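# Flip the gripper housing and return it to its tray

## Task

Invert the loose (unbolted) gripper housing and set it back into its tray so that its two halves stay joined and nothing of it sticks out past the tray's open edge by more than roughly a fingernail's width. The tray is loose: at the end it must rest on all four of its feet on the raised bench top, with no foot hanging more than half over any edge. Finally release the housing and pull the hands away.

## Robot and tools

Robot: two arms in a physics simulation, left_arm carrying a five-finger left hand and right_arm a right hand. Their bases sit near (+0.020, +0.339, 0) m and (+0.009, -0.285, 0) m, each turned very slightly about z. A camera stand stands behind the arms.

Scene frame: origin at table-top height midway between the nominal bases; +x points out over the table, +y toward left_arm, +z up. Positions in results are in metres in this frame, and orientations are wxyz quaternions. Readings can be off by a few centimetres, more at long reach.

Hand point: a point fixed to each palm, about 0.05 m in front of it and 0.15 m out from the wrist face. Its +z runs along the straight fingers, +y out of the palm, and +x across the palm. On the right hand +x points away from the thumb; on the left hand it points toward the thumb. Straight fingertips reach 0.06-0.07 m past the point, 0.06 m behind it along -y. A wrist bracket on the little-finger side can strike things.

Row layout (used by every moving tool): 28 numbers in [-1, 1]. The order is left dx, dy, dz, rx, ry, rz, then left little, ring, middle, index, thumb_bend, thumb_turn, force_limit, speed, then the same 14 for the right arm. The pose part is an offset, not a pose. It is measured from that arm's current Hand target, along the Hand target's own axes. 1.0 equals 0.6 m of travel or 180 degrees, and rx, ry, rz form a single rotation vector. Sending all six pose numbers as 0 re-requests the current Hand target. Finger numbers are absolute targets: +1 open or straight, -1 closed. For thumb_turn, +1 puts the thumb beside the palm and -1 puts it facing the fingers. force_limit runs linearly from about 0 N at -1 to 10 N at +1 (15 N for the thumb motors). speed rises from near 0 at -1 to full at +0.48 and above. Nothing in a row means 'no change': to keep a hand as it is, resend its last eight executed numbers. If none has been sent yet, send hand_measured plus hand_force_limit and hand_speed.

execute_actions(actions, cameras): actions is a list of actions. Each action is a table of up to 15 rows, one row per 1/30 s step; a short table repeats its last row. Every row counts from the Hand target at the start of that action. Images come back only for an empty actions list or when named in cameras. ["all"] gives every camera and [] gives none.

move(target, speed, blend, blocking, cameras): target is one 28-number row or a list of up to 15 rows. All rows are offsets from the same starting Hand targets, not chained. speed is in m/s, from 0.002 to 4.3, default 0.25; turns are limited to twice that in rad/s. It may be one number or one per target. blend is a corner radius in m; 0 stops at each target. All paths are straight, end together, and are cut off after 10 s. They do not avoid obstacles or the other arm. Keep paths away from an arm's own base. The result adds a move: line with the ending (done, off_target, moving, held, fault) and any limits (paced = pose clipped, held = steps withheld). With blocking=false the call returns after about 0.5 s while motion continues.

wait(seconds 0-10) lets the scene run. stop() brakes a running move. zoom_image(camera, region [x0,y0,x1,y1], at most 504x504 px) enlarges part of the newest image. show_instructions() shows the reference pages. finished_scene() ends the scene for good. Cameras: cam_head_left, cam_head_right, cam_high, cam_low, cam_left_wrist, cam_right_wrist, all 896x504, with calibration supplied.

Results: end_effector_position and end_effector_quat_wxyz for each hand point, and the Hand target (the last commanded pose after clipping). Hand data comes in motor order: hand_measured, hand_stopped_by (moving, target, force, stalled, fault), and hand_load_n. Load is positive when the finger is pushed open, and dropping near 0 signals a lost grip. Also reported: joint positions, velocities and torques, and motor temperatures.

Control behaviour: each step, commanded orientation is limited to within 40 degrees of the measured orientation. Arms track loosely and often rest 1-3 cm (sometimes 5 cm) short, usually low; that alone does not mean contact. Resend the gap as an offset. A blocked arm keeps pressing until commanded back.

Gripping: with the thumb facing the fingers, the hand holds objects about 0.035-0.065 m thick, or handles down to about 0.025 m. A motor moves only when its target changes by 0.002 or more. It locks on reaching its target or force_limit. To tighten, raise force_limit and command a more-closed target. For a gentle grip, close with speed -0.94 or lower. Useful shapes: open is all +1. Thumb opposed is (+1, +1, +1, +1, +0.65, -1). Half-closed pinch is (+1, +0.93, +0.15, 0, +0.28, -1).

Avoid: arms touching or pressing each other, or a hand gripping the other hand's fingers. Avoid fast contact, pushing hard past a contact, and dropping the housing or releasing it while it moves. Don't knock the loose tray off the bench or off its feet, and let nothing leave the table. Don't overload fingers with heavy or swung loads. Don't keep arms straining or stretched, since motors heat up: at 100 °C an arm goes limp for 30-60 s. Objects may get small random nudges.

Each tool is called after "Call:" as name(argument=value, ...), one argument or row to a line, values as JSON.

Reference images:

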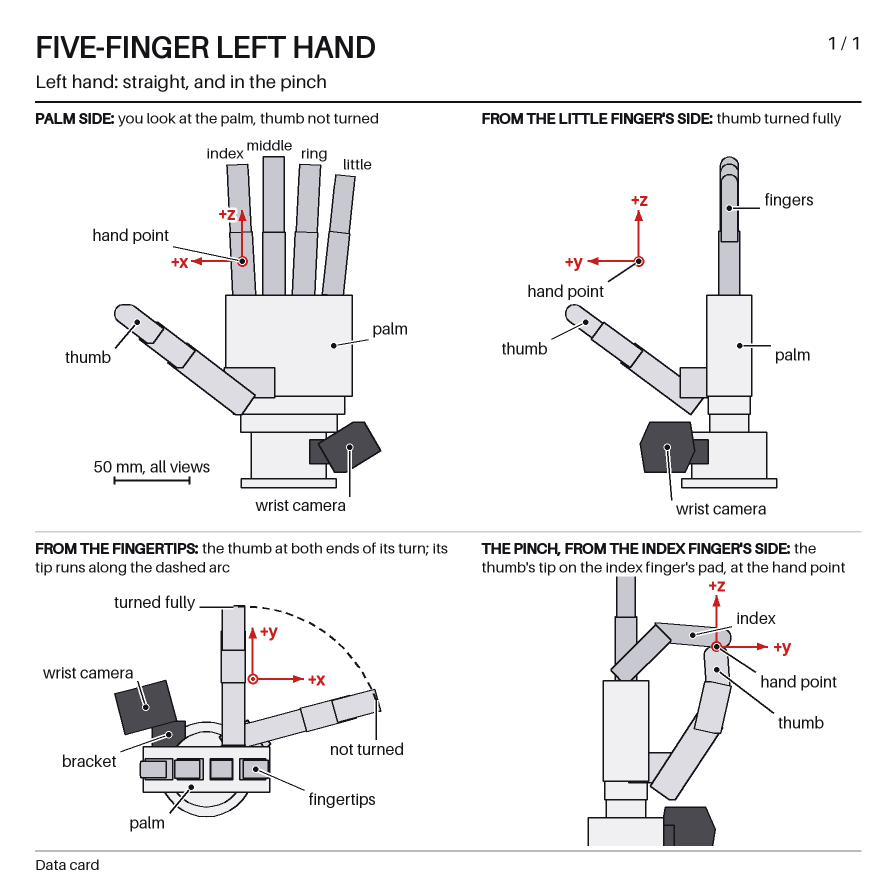

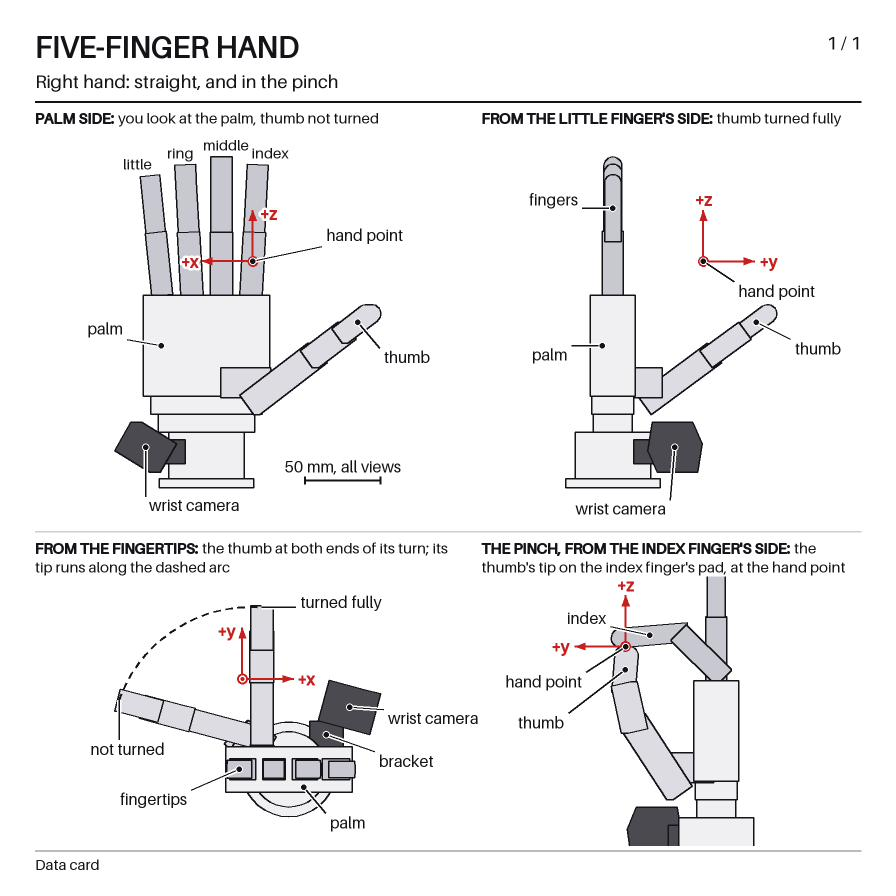

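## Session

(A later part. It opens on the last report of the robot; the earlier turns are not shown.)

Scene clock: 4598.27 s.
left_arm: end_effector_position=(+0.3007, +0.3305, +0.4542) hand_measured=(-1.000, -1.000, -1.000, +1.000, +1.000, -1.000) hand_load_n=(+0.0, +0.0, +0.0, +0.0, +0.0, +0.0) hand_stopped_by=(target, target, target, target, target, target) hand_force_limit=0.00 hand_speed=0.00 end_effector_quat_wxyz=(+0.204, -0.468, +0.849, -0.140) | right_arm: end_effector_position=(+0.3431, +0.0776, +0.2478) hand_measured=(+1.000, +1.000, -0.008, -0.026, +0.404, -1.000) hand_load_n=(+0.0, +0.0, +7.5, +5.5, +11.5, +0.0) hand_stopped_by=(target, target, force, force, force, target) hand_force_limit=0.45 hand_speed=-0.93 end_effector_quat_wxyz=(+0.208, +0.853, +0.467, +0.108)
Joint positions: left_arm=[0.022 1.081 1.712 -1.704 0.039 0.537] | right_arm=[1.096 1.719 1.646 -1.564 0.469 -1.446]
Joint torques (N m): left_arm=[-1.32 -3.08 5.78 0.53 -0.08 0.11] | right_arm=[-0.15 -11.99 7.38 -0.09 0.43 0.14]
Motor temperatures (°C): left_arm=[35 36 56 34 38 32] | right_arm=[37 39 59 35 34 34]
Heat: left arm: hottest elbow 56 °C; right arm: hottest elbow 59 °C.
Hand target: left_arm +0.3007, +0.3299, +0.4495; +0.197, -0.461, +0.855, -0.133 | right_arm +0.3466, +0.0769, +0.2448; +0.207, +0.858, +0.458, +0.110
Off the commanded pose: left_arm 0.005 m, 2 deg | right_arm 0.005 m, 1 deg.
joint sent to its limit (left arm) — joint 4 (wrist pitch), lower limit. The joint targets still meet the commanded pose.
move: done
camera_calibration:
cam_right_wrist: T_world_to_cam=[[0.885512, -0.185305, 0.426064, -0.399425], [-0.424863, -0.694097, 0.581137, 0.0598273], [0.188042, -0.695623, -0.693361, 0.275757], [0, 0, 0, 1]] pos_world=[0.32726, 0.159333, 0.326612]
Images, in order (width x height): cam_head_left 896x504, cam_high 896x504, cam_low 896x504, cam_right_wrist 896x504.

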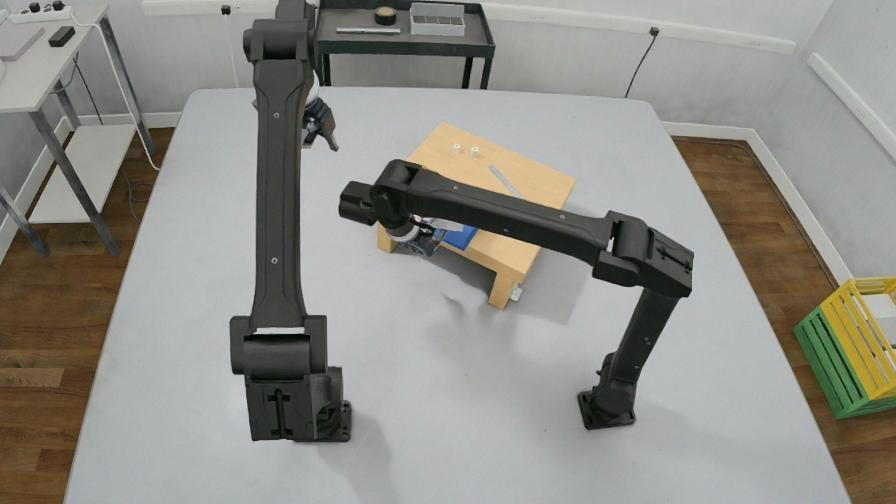

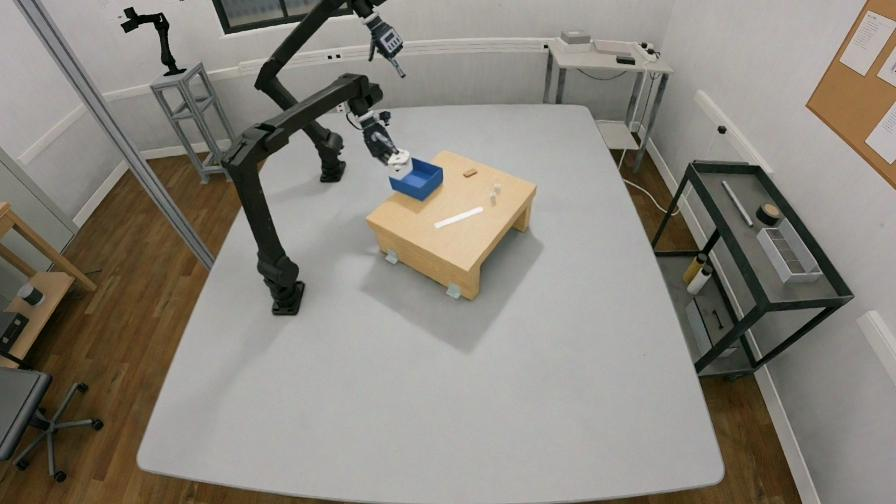

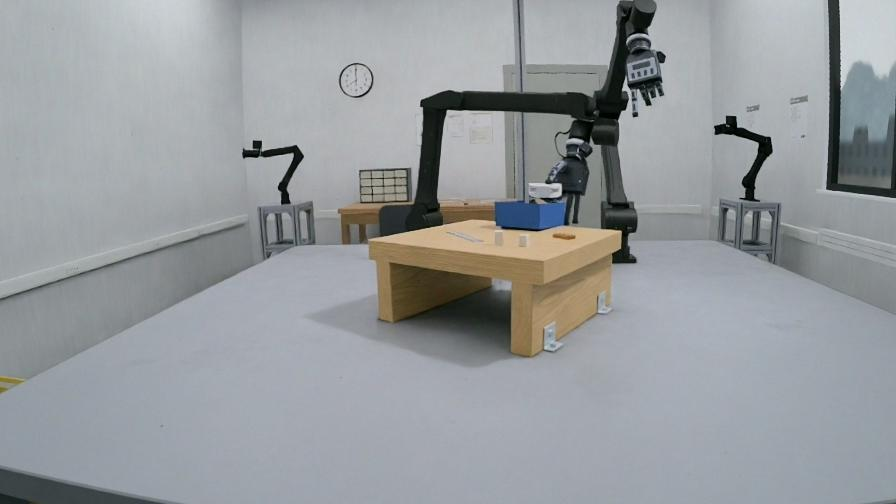

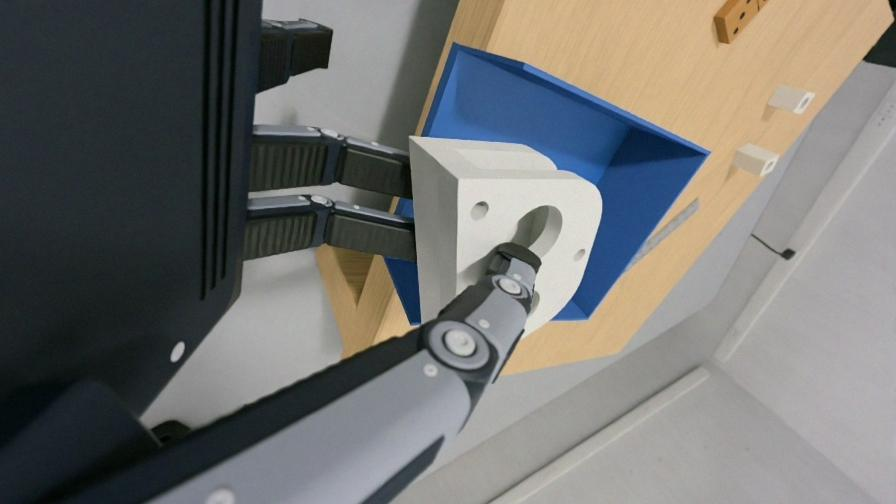

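Call:
move(
  target=[0,0,0,0,0,0,-1,-1,-1,1,1,-1,0,0,-0.001,-0.0338,0.0633,0,0,0,1,1,-0.17,-0.32,-0.05,-1,0.45,-0.93],
  speed=0.06,
  cameras=["cam_right_wrist","cam_high","cam_low","cam_left_wrist"],
)

Call:
zoom_image(
  camera="cam_high",
  region=[360, 110, 470, 220],
)

Call:
zoom_image(
  camera="cam_left_wrist",
  region=[480, 180, 760, 430],
)

Scene clock: 4629.07 s.
left_arm: end_effector_position=(+0.3007, +0.3305, +0.4542) hand_measured=(-1.000, -1.000, -1.000, +1.000, +1.000, -1.000) hand_load_n=(+0.0, +0.0, +0.0, +0.0, +0.0, +0.0) hand_stopped_by=(target, target, target, target, target, target) hand_force_limit=0.00 hand_speed=0.00 end_effector_quat_wxyz=(+0.204, -0.468, +0.849, -0.140) | right_arm: end_effector_position=(+0.3428, +0.0773, +0.2073) hand_measured=(+1.000, +1.000, -0.008, -0.026, +0.404, -1.000) hand_load_n=(+0.0, +0.0, +7.5, +5.5, +11.5, -0.5) hand_stopped_by=(target, target, force, force, force, target) hand_force_limit=0.45 hand_speed=-0.93 end_effector_quat_wxyz=(+0.206, +0.853, +0.466, +0.110)
Joint positions: left_arm=[0.022 1.081 1.712 -1.704 0.039 0.537] | right_arm=[1.096 1.729 1.552 -1.456 0.469 -1.444]
Joint torques (N m): left_arm=[-1.32 -3.08 5.79 0.51 -0.07 0.11] | right_arm=[-0.03 -11.75 7.23 -0.08 0.43 0.12]
Motor temperatures (°C): left_arm=[35 36 54 34 38 32] | right_arm=[37 39 57 35 34 34]
Heat: left arm: hottest elbow 54 °C; right arm: hottest elbow 57 °C.
Hand target: left_arm +0.3007, +0.3299, +0.4495; +0.197, -0.461, +0.855, -0.133 | right_arm +0.3456, +0.0768, +0.2016; +0.207, +0.858, +0.458, +0.110
Off the commanded pose: left_arm 0.005 m, 2 deg | right_arm 0.006 m, 1 deg.
joint sent to its limit (left arm) — joint 4 (wrist pitch), lower limit. The joint targets still meet the commanded pose.
move: done
camera_calibration:
cam_left_wrist: T_world_to_cam=[[0.570477, -0.755676, 0.321729, -0.062859], [-0.819248, -0.551328, 0.157702, 0.35594], [0.0582065, -0.353541, -0.933606, 0.637349], [0, 0, 0, 1]] pos_world=[0.290365, 0.374068, 0.559124]
cam_right_wrist: T_world_to_cam=[[0.883866, -0.189541, 0.427616, -0.381444], [-0.427989, -0.696543, 0.575894, 0.0854326], [0.188697, -0.692028, -0.696772, 0.247722], [0, 0, 0, 1]] pos_world=[0.326965, 0.158639, 0.286517]
Images, in order (width x height): cam_high 896x504, cam_low 896x504, cam_left_wrist 896x504, cam_right_wrist 896x504.

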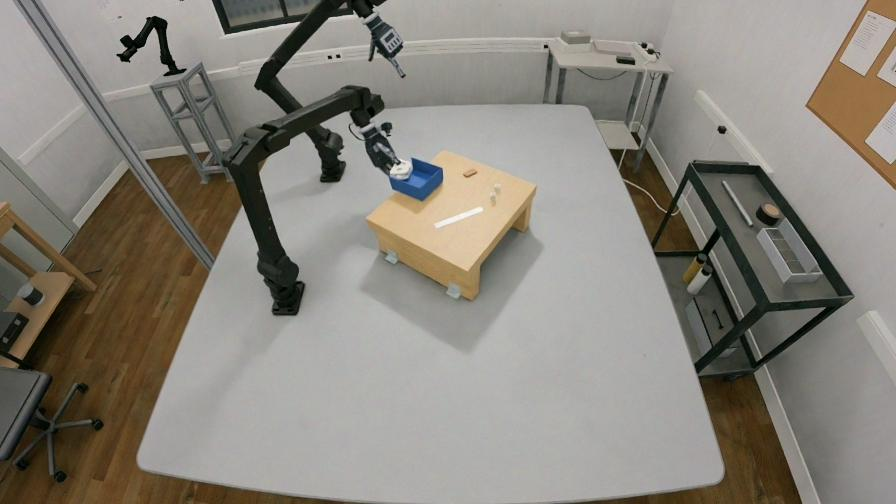

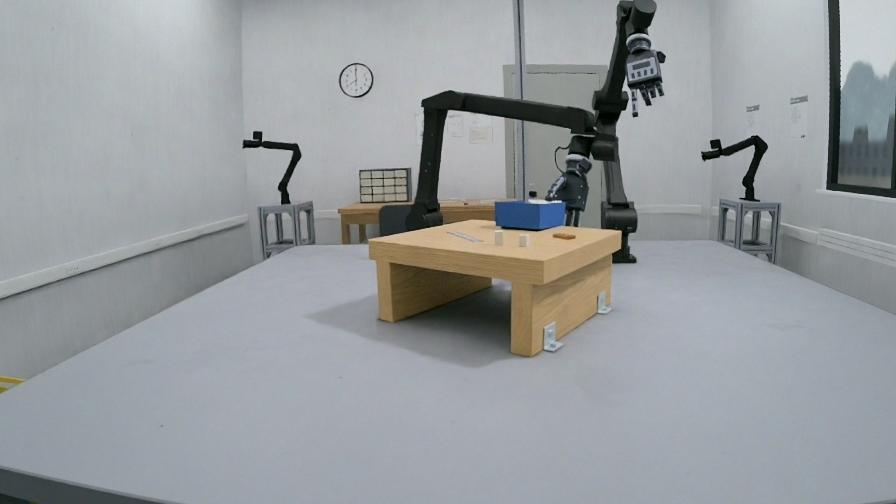

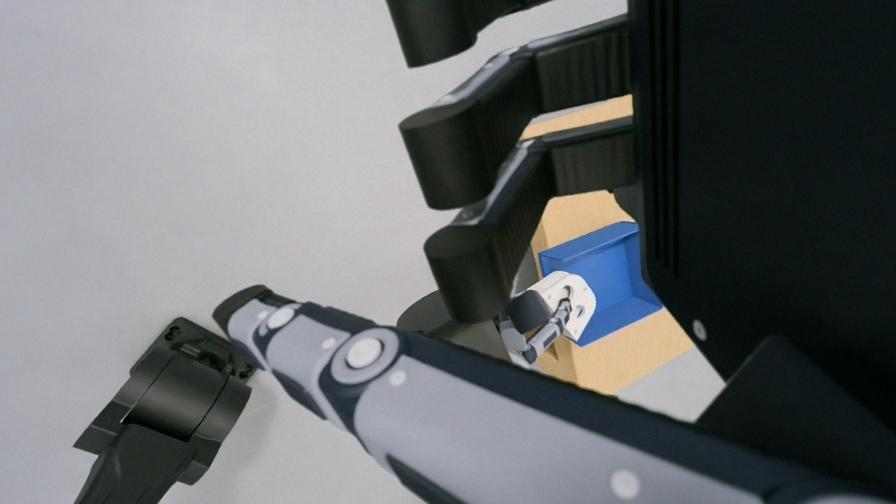

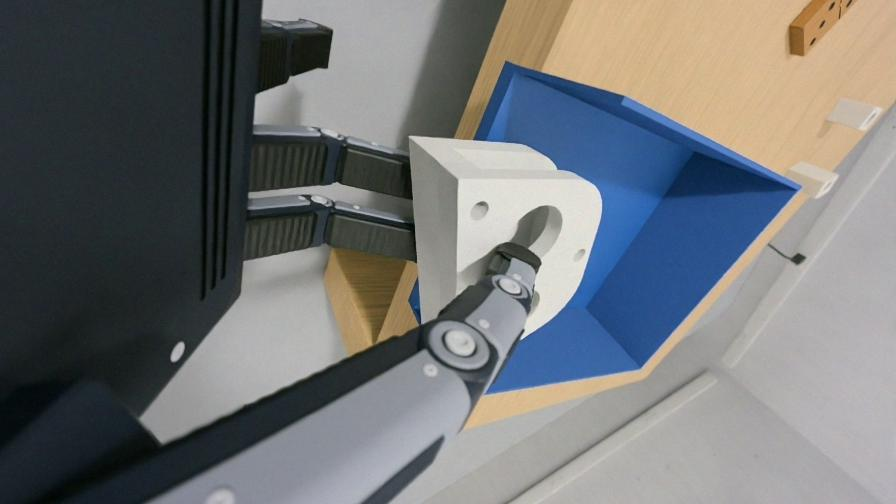

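Scaled by 4.582 from the camera's 896x504 image, which has a finer 1280x720 frame.

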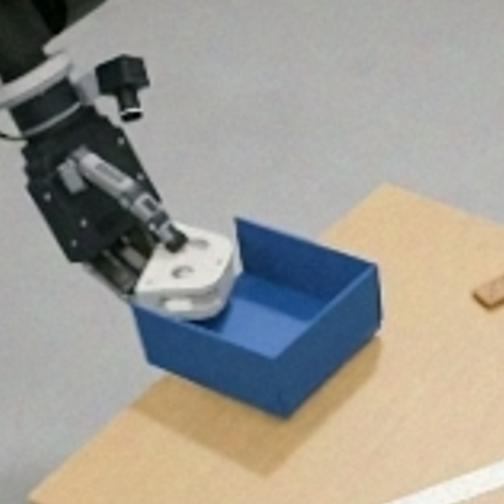

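Scaled by 1.800 from the camera's 896x504 image, which has a finer 1280x720 frame.

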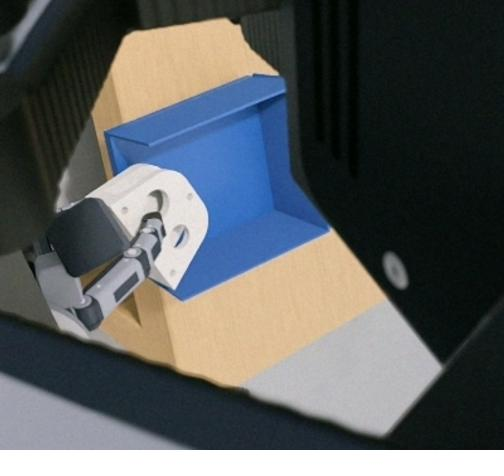

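Call:
move(
  target=[0,0,0,0,0,0,-1,-1,-1,1,1,-1,0,0,0,-0.0122,0.0238,0,0,0,1,1,-0.17,-0.32,-0.05,-1,0.45,-0.93],
  speed=0.04,
  cameras=["cam_right_wrist","cam_high"],
)

Call:
zoom_image(
  camera="cam_high",
  region=[360, 110, 470, 220],
)

Scene clock: 4640.33 s.
left_arm: end_effector_position=(+0.3007, +0.3305, +0.4542) hand_measured=(-1.000, -1.000, -1.000, +1.000, +1.000, -1.000) hand_load_n=(+0.0, +0.5, +0.0, +0.0, +0.0, +0.0) hand_stopped_by=(target, target, target, target, target, target) hand_force_limit=0.00 hand_speed=0.00 end_effector_quat_wxyz=(+0.204, -0.468, +0.849, -0.140) | right_arm: end_effector_position=(+0.3429, +0.0775, +0.1923) hand_measured=(+1.000, +1.000, -0.008, -0.026, +0.404, -1.000) hand_load_n=(+0.0, +0.0, +7.5, +5.5, +11.0, +0.0) hand_stopped_by=(target, target, force, force, force, target) hand_force_limit=0.45 hand_speed=-0.93 end_effector_quat_wxyz=(+0.206, +0.854, +0.465, +0.111)
Joint positions: left_arm=[0.022 1.081 1.712 -1.704 0.039 0.537] | right_arm=[1.096 1.736 1.522 -1.416 0.469 -1.444]
Joint torques (N m): left_arm=[-1.32 -3.08 5.78 0.53 -0.07 0.11] | right_arm=[-0.03 -11.52 7.01 -0.08 0.43 0.12]
Motor temperatures (°C): left_arm=[35 36 54 34 38 32] | right_arm=[37 40 56 35 34 34]
Heat: left arm: hottest elbow 54 °C; right arm: hottest elbow 56 °C.
Hand target: left_arm +0.3007, +0.3299, +0.4495; +0.197, -0.461, +0.855, -0.133 | right_arm +0.3456, +0.0768, +0.1856; +0.207, +0.858, +0.458, +0.110
Off the commanded pose: left_arm 0.005 m, 2 deg | right_arm 0.007 m, 1 deg.
joint sent to its limit (left arm) — joint 4 (wrist pitch), lower limit. The joint targets still meet the commanded pose.
move: done
camera_calibration:
cam_right_wrist: T_world_to_cam=[[0.883424, -0.190443, 0.428128, -0.374925], [-0.428598, -0.697697, 0.57404, 0.0949001], [0.189382, -0.690616, -0.697986, 0.237224], [0, 0, 0, 1]] pos_world=[0.326966, 0.158641, 0.271618]
Images, in order (width x height): cam_high 896x504, cam_right_wrist 896x504.

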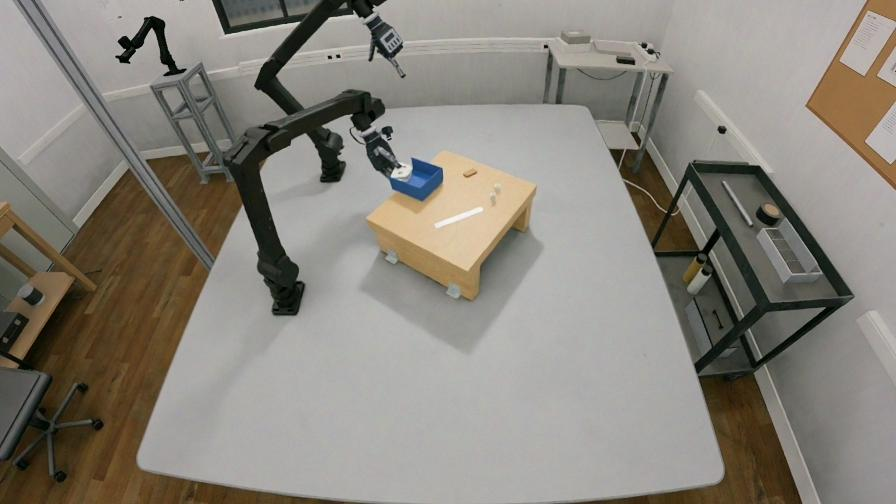

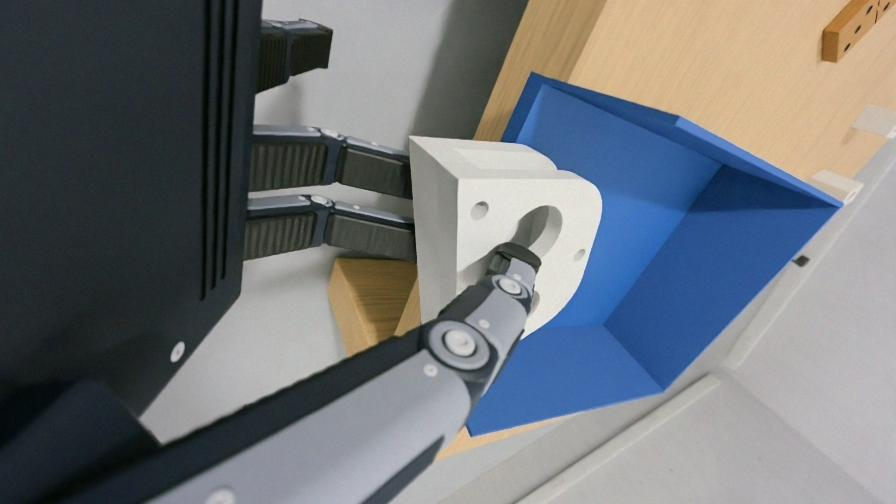

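Scaled by 4.582 from the camera's 896x504 image, which has a finer 1280x720 frame.

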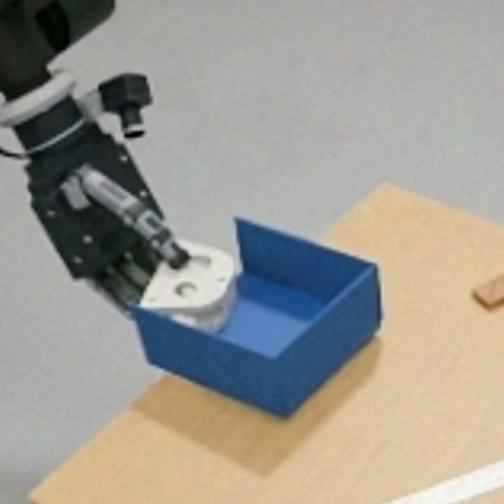

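Call:
move(
  target=[0,0,0,0,0,0,-1,-1,-1,1,1,-1,0,0,0,-0.0046,0.0089,0,0,0,1,1,-0.17,-0.32,-0.05,-1,0.45,-0.93],
  speed=0.03,
  cameras=["cam_right_wrist"],
)

Scene clock: 4645.23 s.
left_arm: end_effector_position=(+0.3007, +0.3305, +0.4542) hand_measured=(-1.000, -1.000, -1.000, +1.000, +1.000, -1.000) hand_load_n=(+0.0, +0.0, +0.0, +0.0, +0.0, +0.0) hand_stopped_by=(target, target, target, target, target, target) hand_force_limit=0.00 hand_speed=0.00 end_effector_quat_wxyz=(+0.204, -0.468, +0.849, -0.140) | right_arm: end_effector_position=(+0.3438, +0.0781, +0.1906) hand_measured=(+1.000, +1.000, -0.008, -0.026, +0.404, -1.000) hand_load_n=(+0.0, +0.0, +8.0, +5.0, +10.5, -1.0) hand_stopped_by=(target, target, force, force, force, target) hand_force_limit=0.45 hand_speed=-0.93 end_effector_quat_wxyz=(+0.205, +0.854, +0.464, +0.115)
Joint positions: left_arm=[0.022 1.081 1.712 -1.704 0.039 0.537] | right_arm=[1.096 1.736 1.517 -1.405 0.472 -1.443]
Joint torques (N m): left_arm=[-1.38 -3.02 5.76 0.53 -0.07 0.11] | right_arm=[0.03 -11.52 6.6 0.08 0.29 0.11]
Motor temperatures (°C): left_arm=[35 36 54 34 38 32] | right_arm=[37 40 56 35 34 34]
Heat: left arm: hottest elbow 54 °C; right arm: hottest elbow 56 °C.
Hand target: left_arm +0.3007, +0.3299, +0.4495; +0.197, -0.461, +0.855, -0.133 | right_arm +0.3455, +0.0769, +0.1795; +0.207, +0.858, +0.458, +0.110
Off the commanded pose: left_arm 0.005 m, 2 deg | right_arm 0.011 m, 1 deg.
joint sent to its limit (left arm) — joint 4 (wrist pitch), lower limit. The joint targets still meet the commanded pose.
move: off_target (right_arm)
camera_calibration:
cam_right_wrist: T_world_to_cam=[[0.880505, -0.192962, 0.432986, -0.374674], [-0.432815, -0.699799, 0.56829, 0.0993996], [0.193345, -0.687785, -0.699693, 0.235077], [0, 0, 0, 1]] pos_world=[0.327473, 0.158945, 0.270223]
Images, in order (width x height): cam_right_wrist 896x504.

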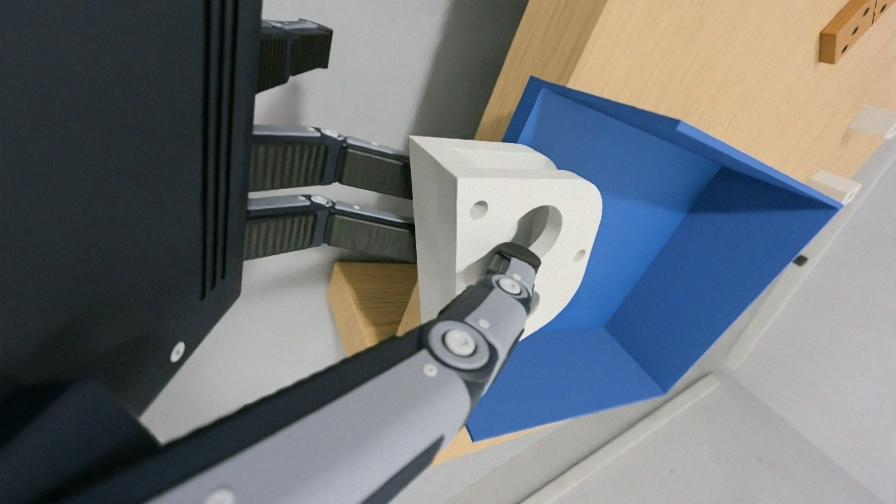

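Call:
execute_actions(
  actions=[],
  cameras=["cam_low","cam_head_left","cam_head_right","cam_high","cam_left_wrist"],
)

Call:
zoom_image(
  camera="cam_left_wrist",
  region=[480, 200, 700, 400],
)

Call:
zoom_image(
  camera="cam_high",
  region=[370, 140, 450, 210],
)

Scene clock: 4654.47 s.
left_arm: end_effector_position=(+0.3007, +0.3305, +0.4542) hand_measured=(-1.000, -1.000, -1.000, +1.000, +1.000, -1.000) hand_load_n=(+0.0, +0.0, +0.0, +0.0, +0.0, +0.0) hand_stopped_by=(target, target, target, target, target, target) hand_force_limit=0.00 hand_speed=0.00 end_effector_quat_wxyz=(+0.204, -0.468, +0.849, -0.140) | right_arm: end_effector_position=(+0.3438, +0.0781, +0.1906) hand_measured=(+1.000, +1.000, -0.008, -0.026, +0.404, -1.000) hand_load_n=(+0.0, +0.0, +8.0, +5.0, +10.5, -1.0) hand_stopped_by=(target, target, force, force, force, target) hand_force_limit=0.45 hand_speed=-0.93 end_effector_quat_wxyz=(+0.205, +0.854, +0.464, +0.115)
Joint positions: left_arm=[0.022 1.081 1.712 -1.704 0.039 0.537] | right_arm=[1.096 1.736 1.517 -1.405 0.472 -1.443]
Joint velocities: within noise
Joint torques (N m): left_arm=[-1.38 -3.08 5.76 0.51 -0.07 0.11] | right_arm=[0.03 -11.52 6.58 0.06 0.29 0.11]
Motor temperatures (°C): left_arm=[35 36 54 34 38 32] | right_arm=[37 40 56 35 34 34]
Heat: left arm: hottest elbow 54 °C; right arm: hottest elbow 56 °C.
Hand target: left_arm +0.3007, +0.3299, +0.4495; +0.197, -0.461, +0.855, -0.133 | right_arm +0.3455, +0.0769, +0.1795; +0.207, +0.858, +0.458, +0.110
Off the commanded pose: left_arm 0.005 m, 2 deg | right_arm 0.011 m, 1 deg.
camera_calibration:
cam_left_wrist: T_world_to_cam=[[0.570477, -0.755676, 0.321729, -0.062859], [-0.819248, -0.551328, 0.157702, 0.35594], [0.0582065, -0.353541, -0.933606, 0.637349], [0, 0, 0, 1]] pos_world=[0.290365, 0.374068, 0.559124]
Images, in order (width x height): cam_head_left 896x504, cam_head_right 896x504, cam_high 896x504, cam_low 896x504, cam_left_wrist 896x504.

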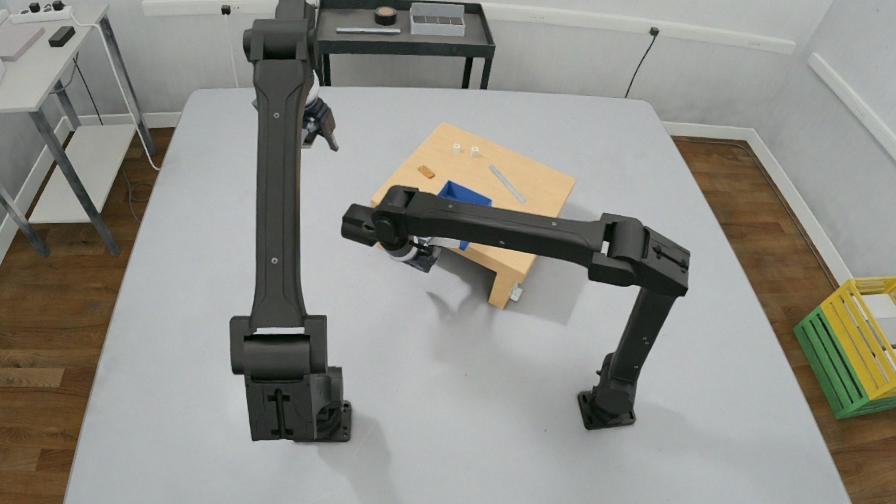

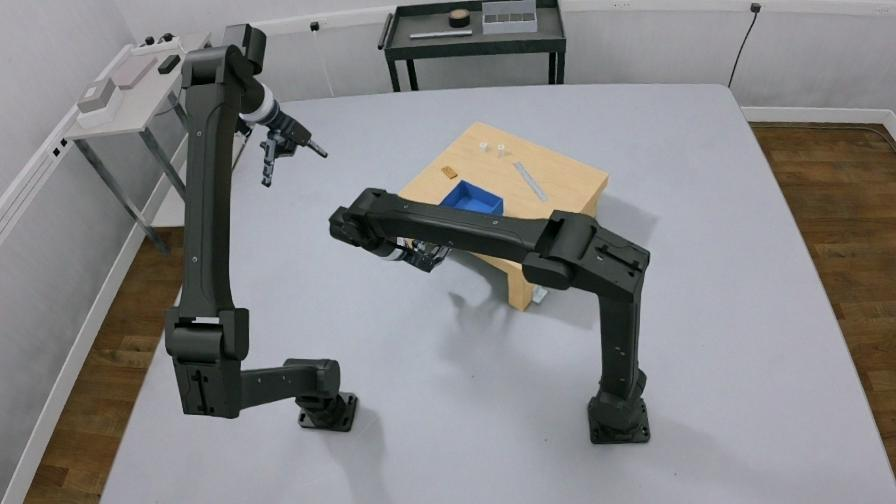

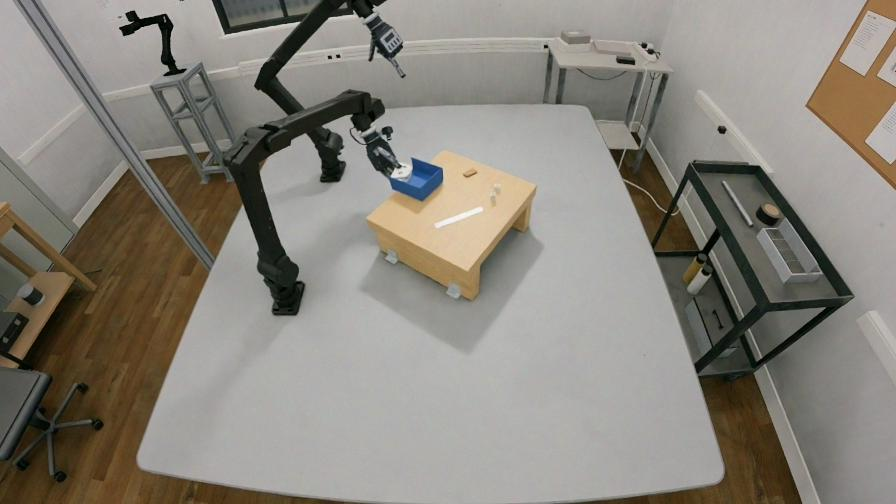

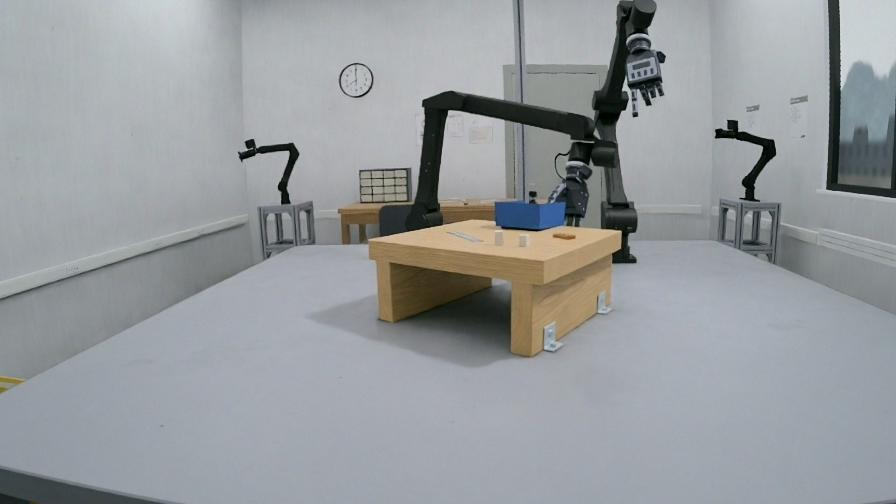

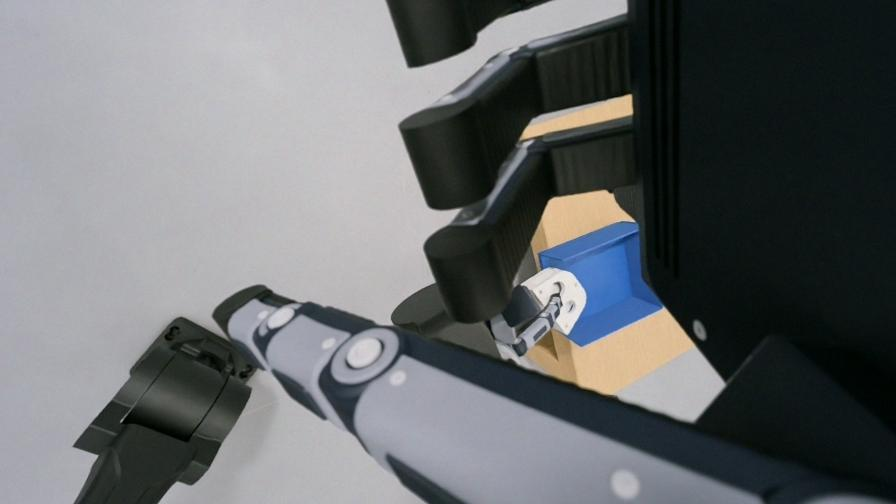

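Scaled by 2.291 from the camera's 896x504 image, which has a finer 1280x720 frame.

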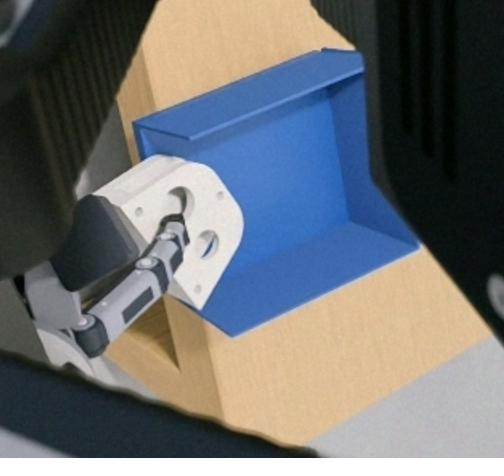

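Scaled by 6.300 from the camera's 896x504 image, which has a finer 1280x720 frame.

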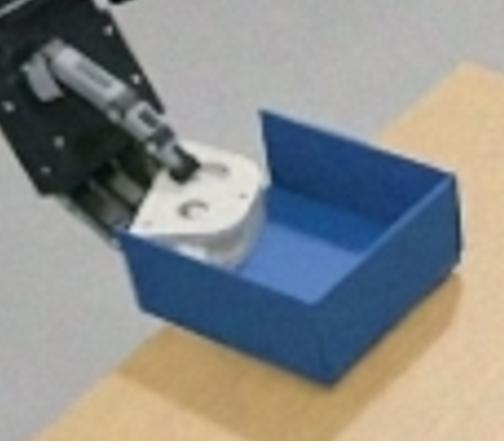

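Call:
execute_actions(
  actions=[],
  cameras=["all"],
)

Scene clock: 4683.77 s.
left_arm: end_effector_position=(+0.3007, +0.3305, +0.4542) hand_measured=(-1.000, -1.000, -1.000, +1.000, +1.000, -1.000) hand_load_n=(+0.5, +0.0, +0.0, +0.0, +0.0, +0.0) hand_stopped_by=(target, target, target, target, target, target) hand_force_limit=0.00 hand_speed=0.00 end_effector_quat_wxyz=(+0.204, -0.468, +0.849, -0.140) | right_arm: end_effector_position=(+0.3438, +0.0781, +0.1906) hand_measured=(+1.000, +1.000, -0.008, -0.026, +0.404, -1.000) hand_load_n=(+0.0, +0.0, +8.0, +5.5, +10.5, -1.0) hand_stopped_by=(target, target, force, force, force, target) hand_force_limit=0.45 hand_speed=-0.93 end_effector_quat_wxyz=(+0.205, +0.854, +0.464, +0.115)
Joint positions: left_arm=[0.022 1.081 1.712 -1.704 0.039 0.537] | right_arm=[1.096 1.736 1.517 -1.405 0.472 -1.443]
Joint velocities: within noise
Joint torques (N m): left_arm=[-1.26 -3.19 5.76 0.51 -0.08 0.11] | right_arm=[0.03 -11.46 6.58 0.08 0.29 0.11]
Motor temperatures (°C): left_arm=[35 35 53 34 38 32] | right_arm=[37 41 55 35 34 34]
Heat: left arm: hottest elbow 53 °C; right arm: hottest elbow 55 °C.
Hand target: left_arm +0.3007, +0.3299, +0.4495; +0.197, -0.461, +0.855, -0.133 | right_arm +0.3455, +0.0769, +0.1795; +0.207, +0.858, +0.458, +0.110
Off the commanded pose: left_arm 0.005 m, 2 deg | right_arm 0.011 m, 1 deg.
camera_calibration:
cam_left_wrist: T_world_to_cam=[[0.570477, -0.755676, 0.321729, -0.062859], [-0.819248, -0.551328, 0.157702, 0.35594], [0.0582065, -0.353541, -0.933606, 0.637349], [0, 0, 0, 1]] pos_world=[0.290365, 0.374068, 0.559124]
cam_right_wrist: T_world_to_cam=[[0.880505, -0.192962, 0.432986, -0.374674], [-0.432815, -0.699799, 0.56829, 0.0993996], [0.193345, -0.687785, -0.699693, 0.235077], [0, 0, 0, 1]] pos_world=[0.327473, 0.158945, 0.270223]

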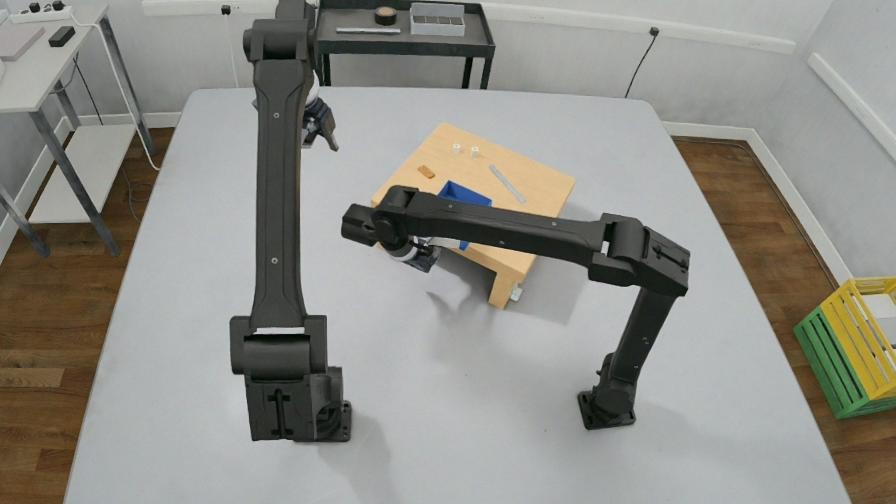

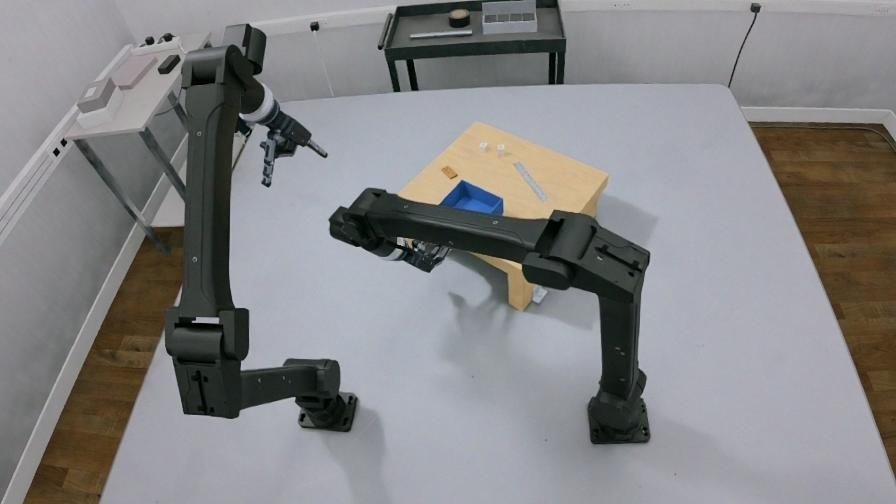

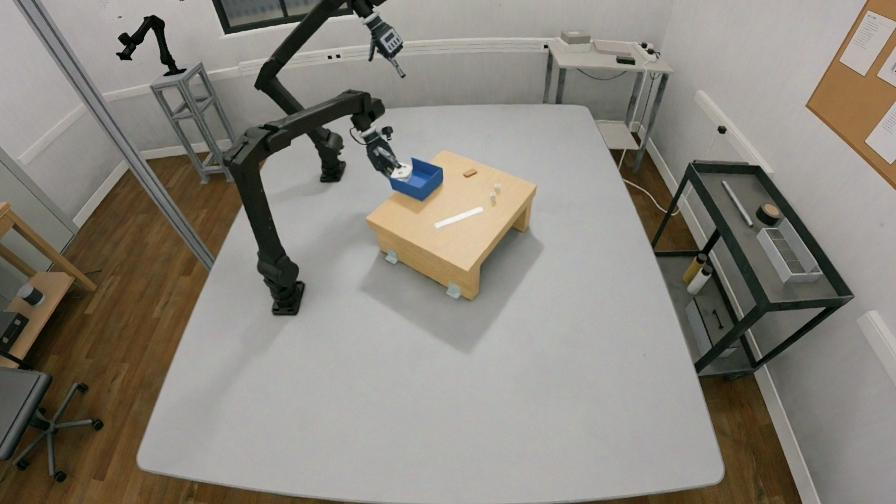

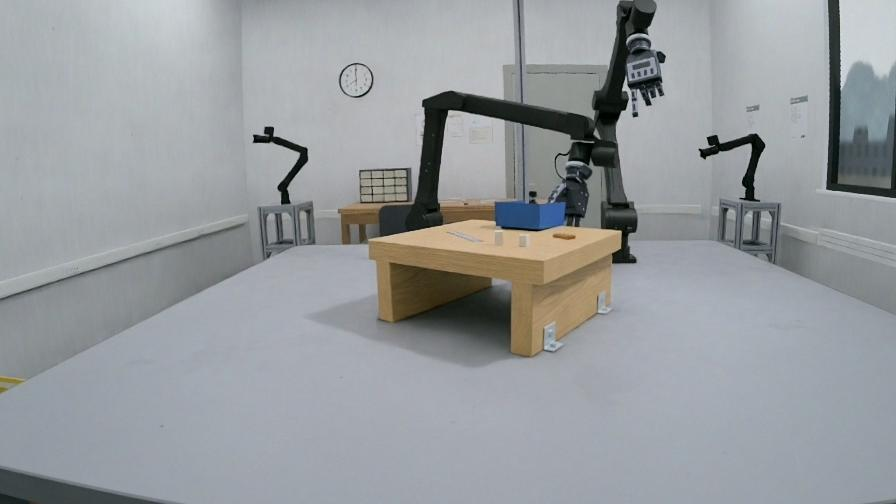

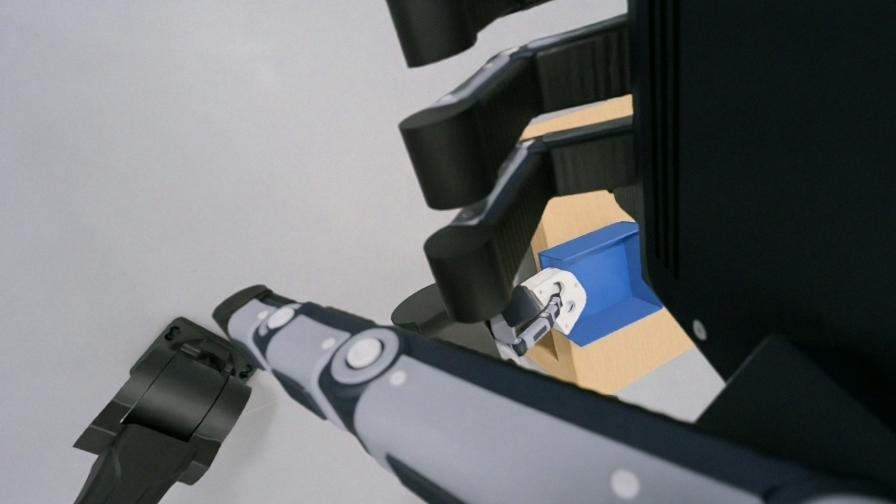

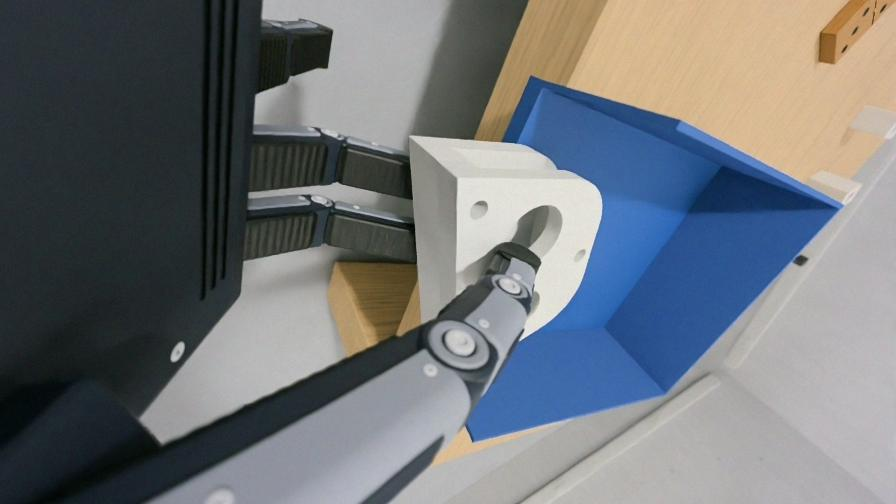

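Call:
move(
  target=[0,0,0,0,0,0,-1,-1,-1,1,1,-1,0,0, 0,0.0046,-0.0089,0,0,0,1,1,-0.17,-0.32,-0.05,-1,0.45,-0.93],
  speed=0.02,
)

Scene clock: 4720.70 s.
left_arm: end_effector_position=(+0.3007, +0.3305, +0.4542) hand_measured=(-1.000, -1.000, -1.000, +1.000, +1.000, -1.000) hand_load_n=(+0.0, +0.0, +0.0, -0.5, +0.0, +0.5) hand_stopped_by=(target, target, target, target, target, target) hand_force_limit=0.00 hand_speed=0.00 end_effector_quat_wxyz=(+0.204, -0.468, +0.849, -0.140) | right_arm: end_effector_position=(+0.3438, +0.0781, +0.1906) hand_measured=(+1.000, +1.000, -0.008, -0.026, +0.404, -1.000) hand_load_n=(+0.0, +0.0, +7.5, +5.5, +10.5, -1.0) hand_stopped_by=(target, target, force, force, force, target) hand_force_limit=0.45 hand_speed=-0.93 end_effector_quat_wxyz=(+0.205, +0.854, +0.464, +0.115)
Joint positions: left_arm=[0.022 1.081 1.712 -1.704 0.039 0.537] | right_arm=[1.096 1.736 1.517 -1.405 0.472 -1.443]
Joint torques (N m): left_arm=[-1.44 -3.19 5.78 0.5 -0.07 0.11] | right_arm=[0.03 -11.69 7.49 -0.46 0.29 0.11]
Heat: left arm: hottest elbow 53 °C; right arm: hottest elbow 54 °C.
Hand target: left_arm +0.3007, +0.3299, +0.4495; +0.197, -0.461, +0.855, -0.133 | right_arm +0.3456, +0.0768, +0.1855; +0.207, +0.858, +0.458, +0.110
Off the commanded pose: left_arm 0.005 m, 2 deg | right_arm 0.006 m, 1 deg.
joint sent to its limit (left arm) — joint 4 (wrist pitch), lower limit. The joint targets still meet the commanded pose.
move: done


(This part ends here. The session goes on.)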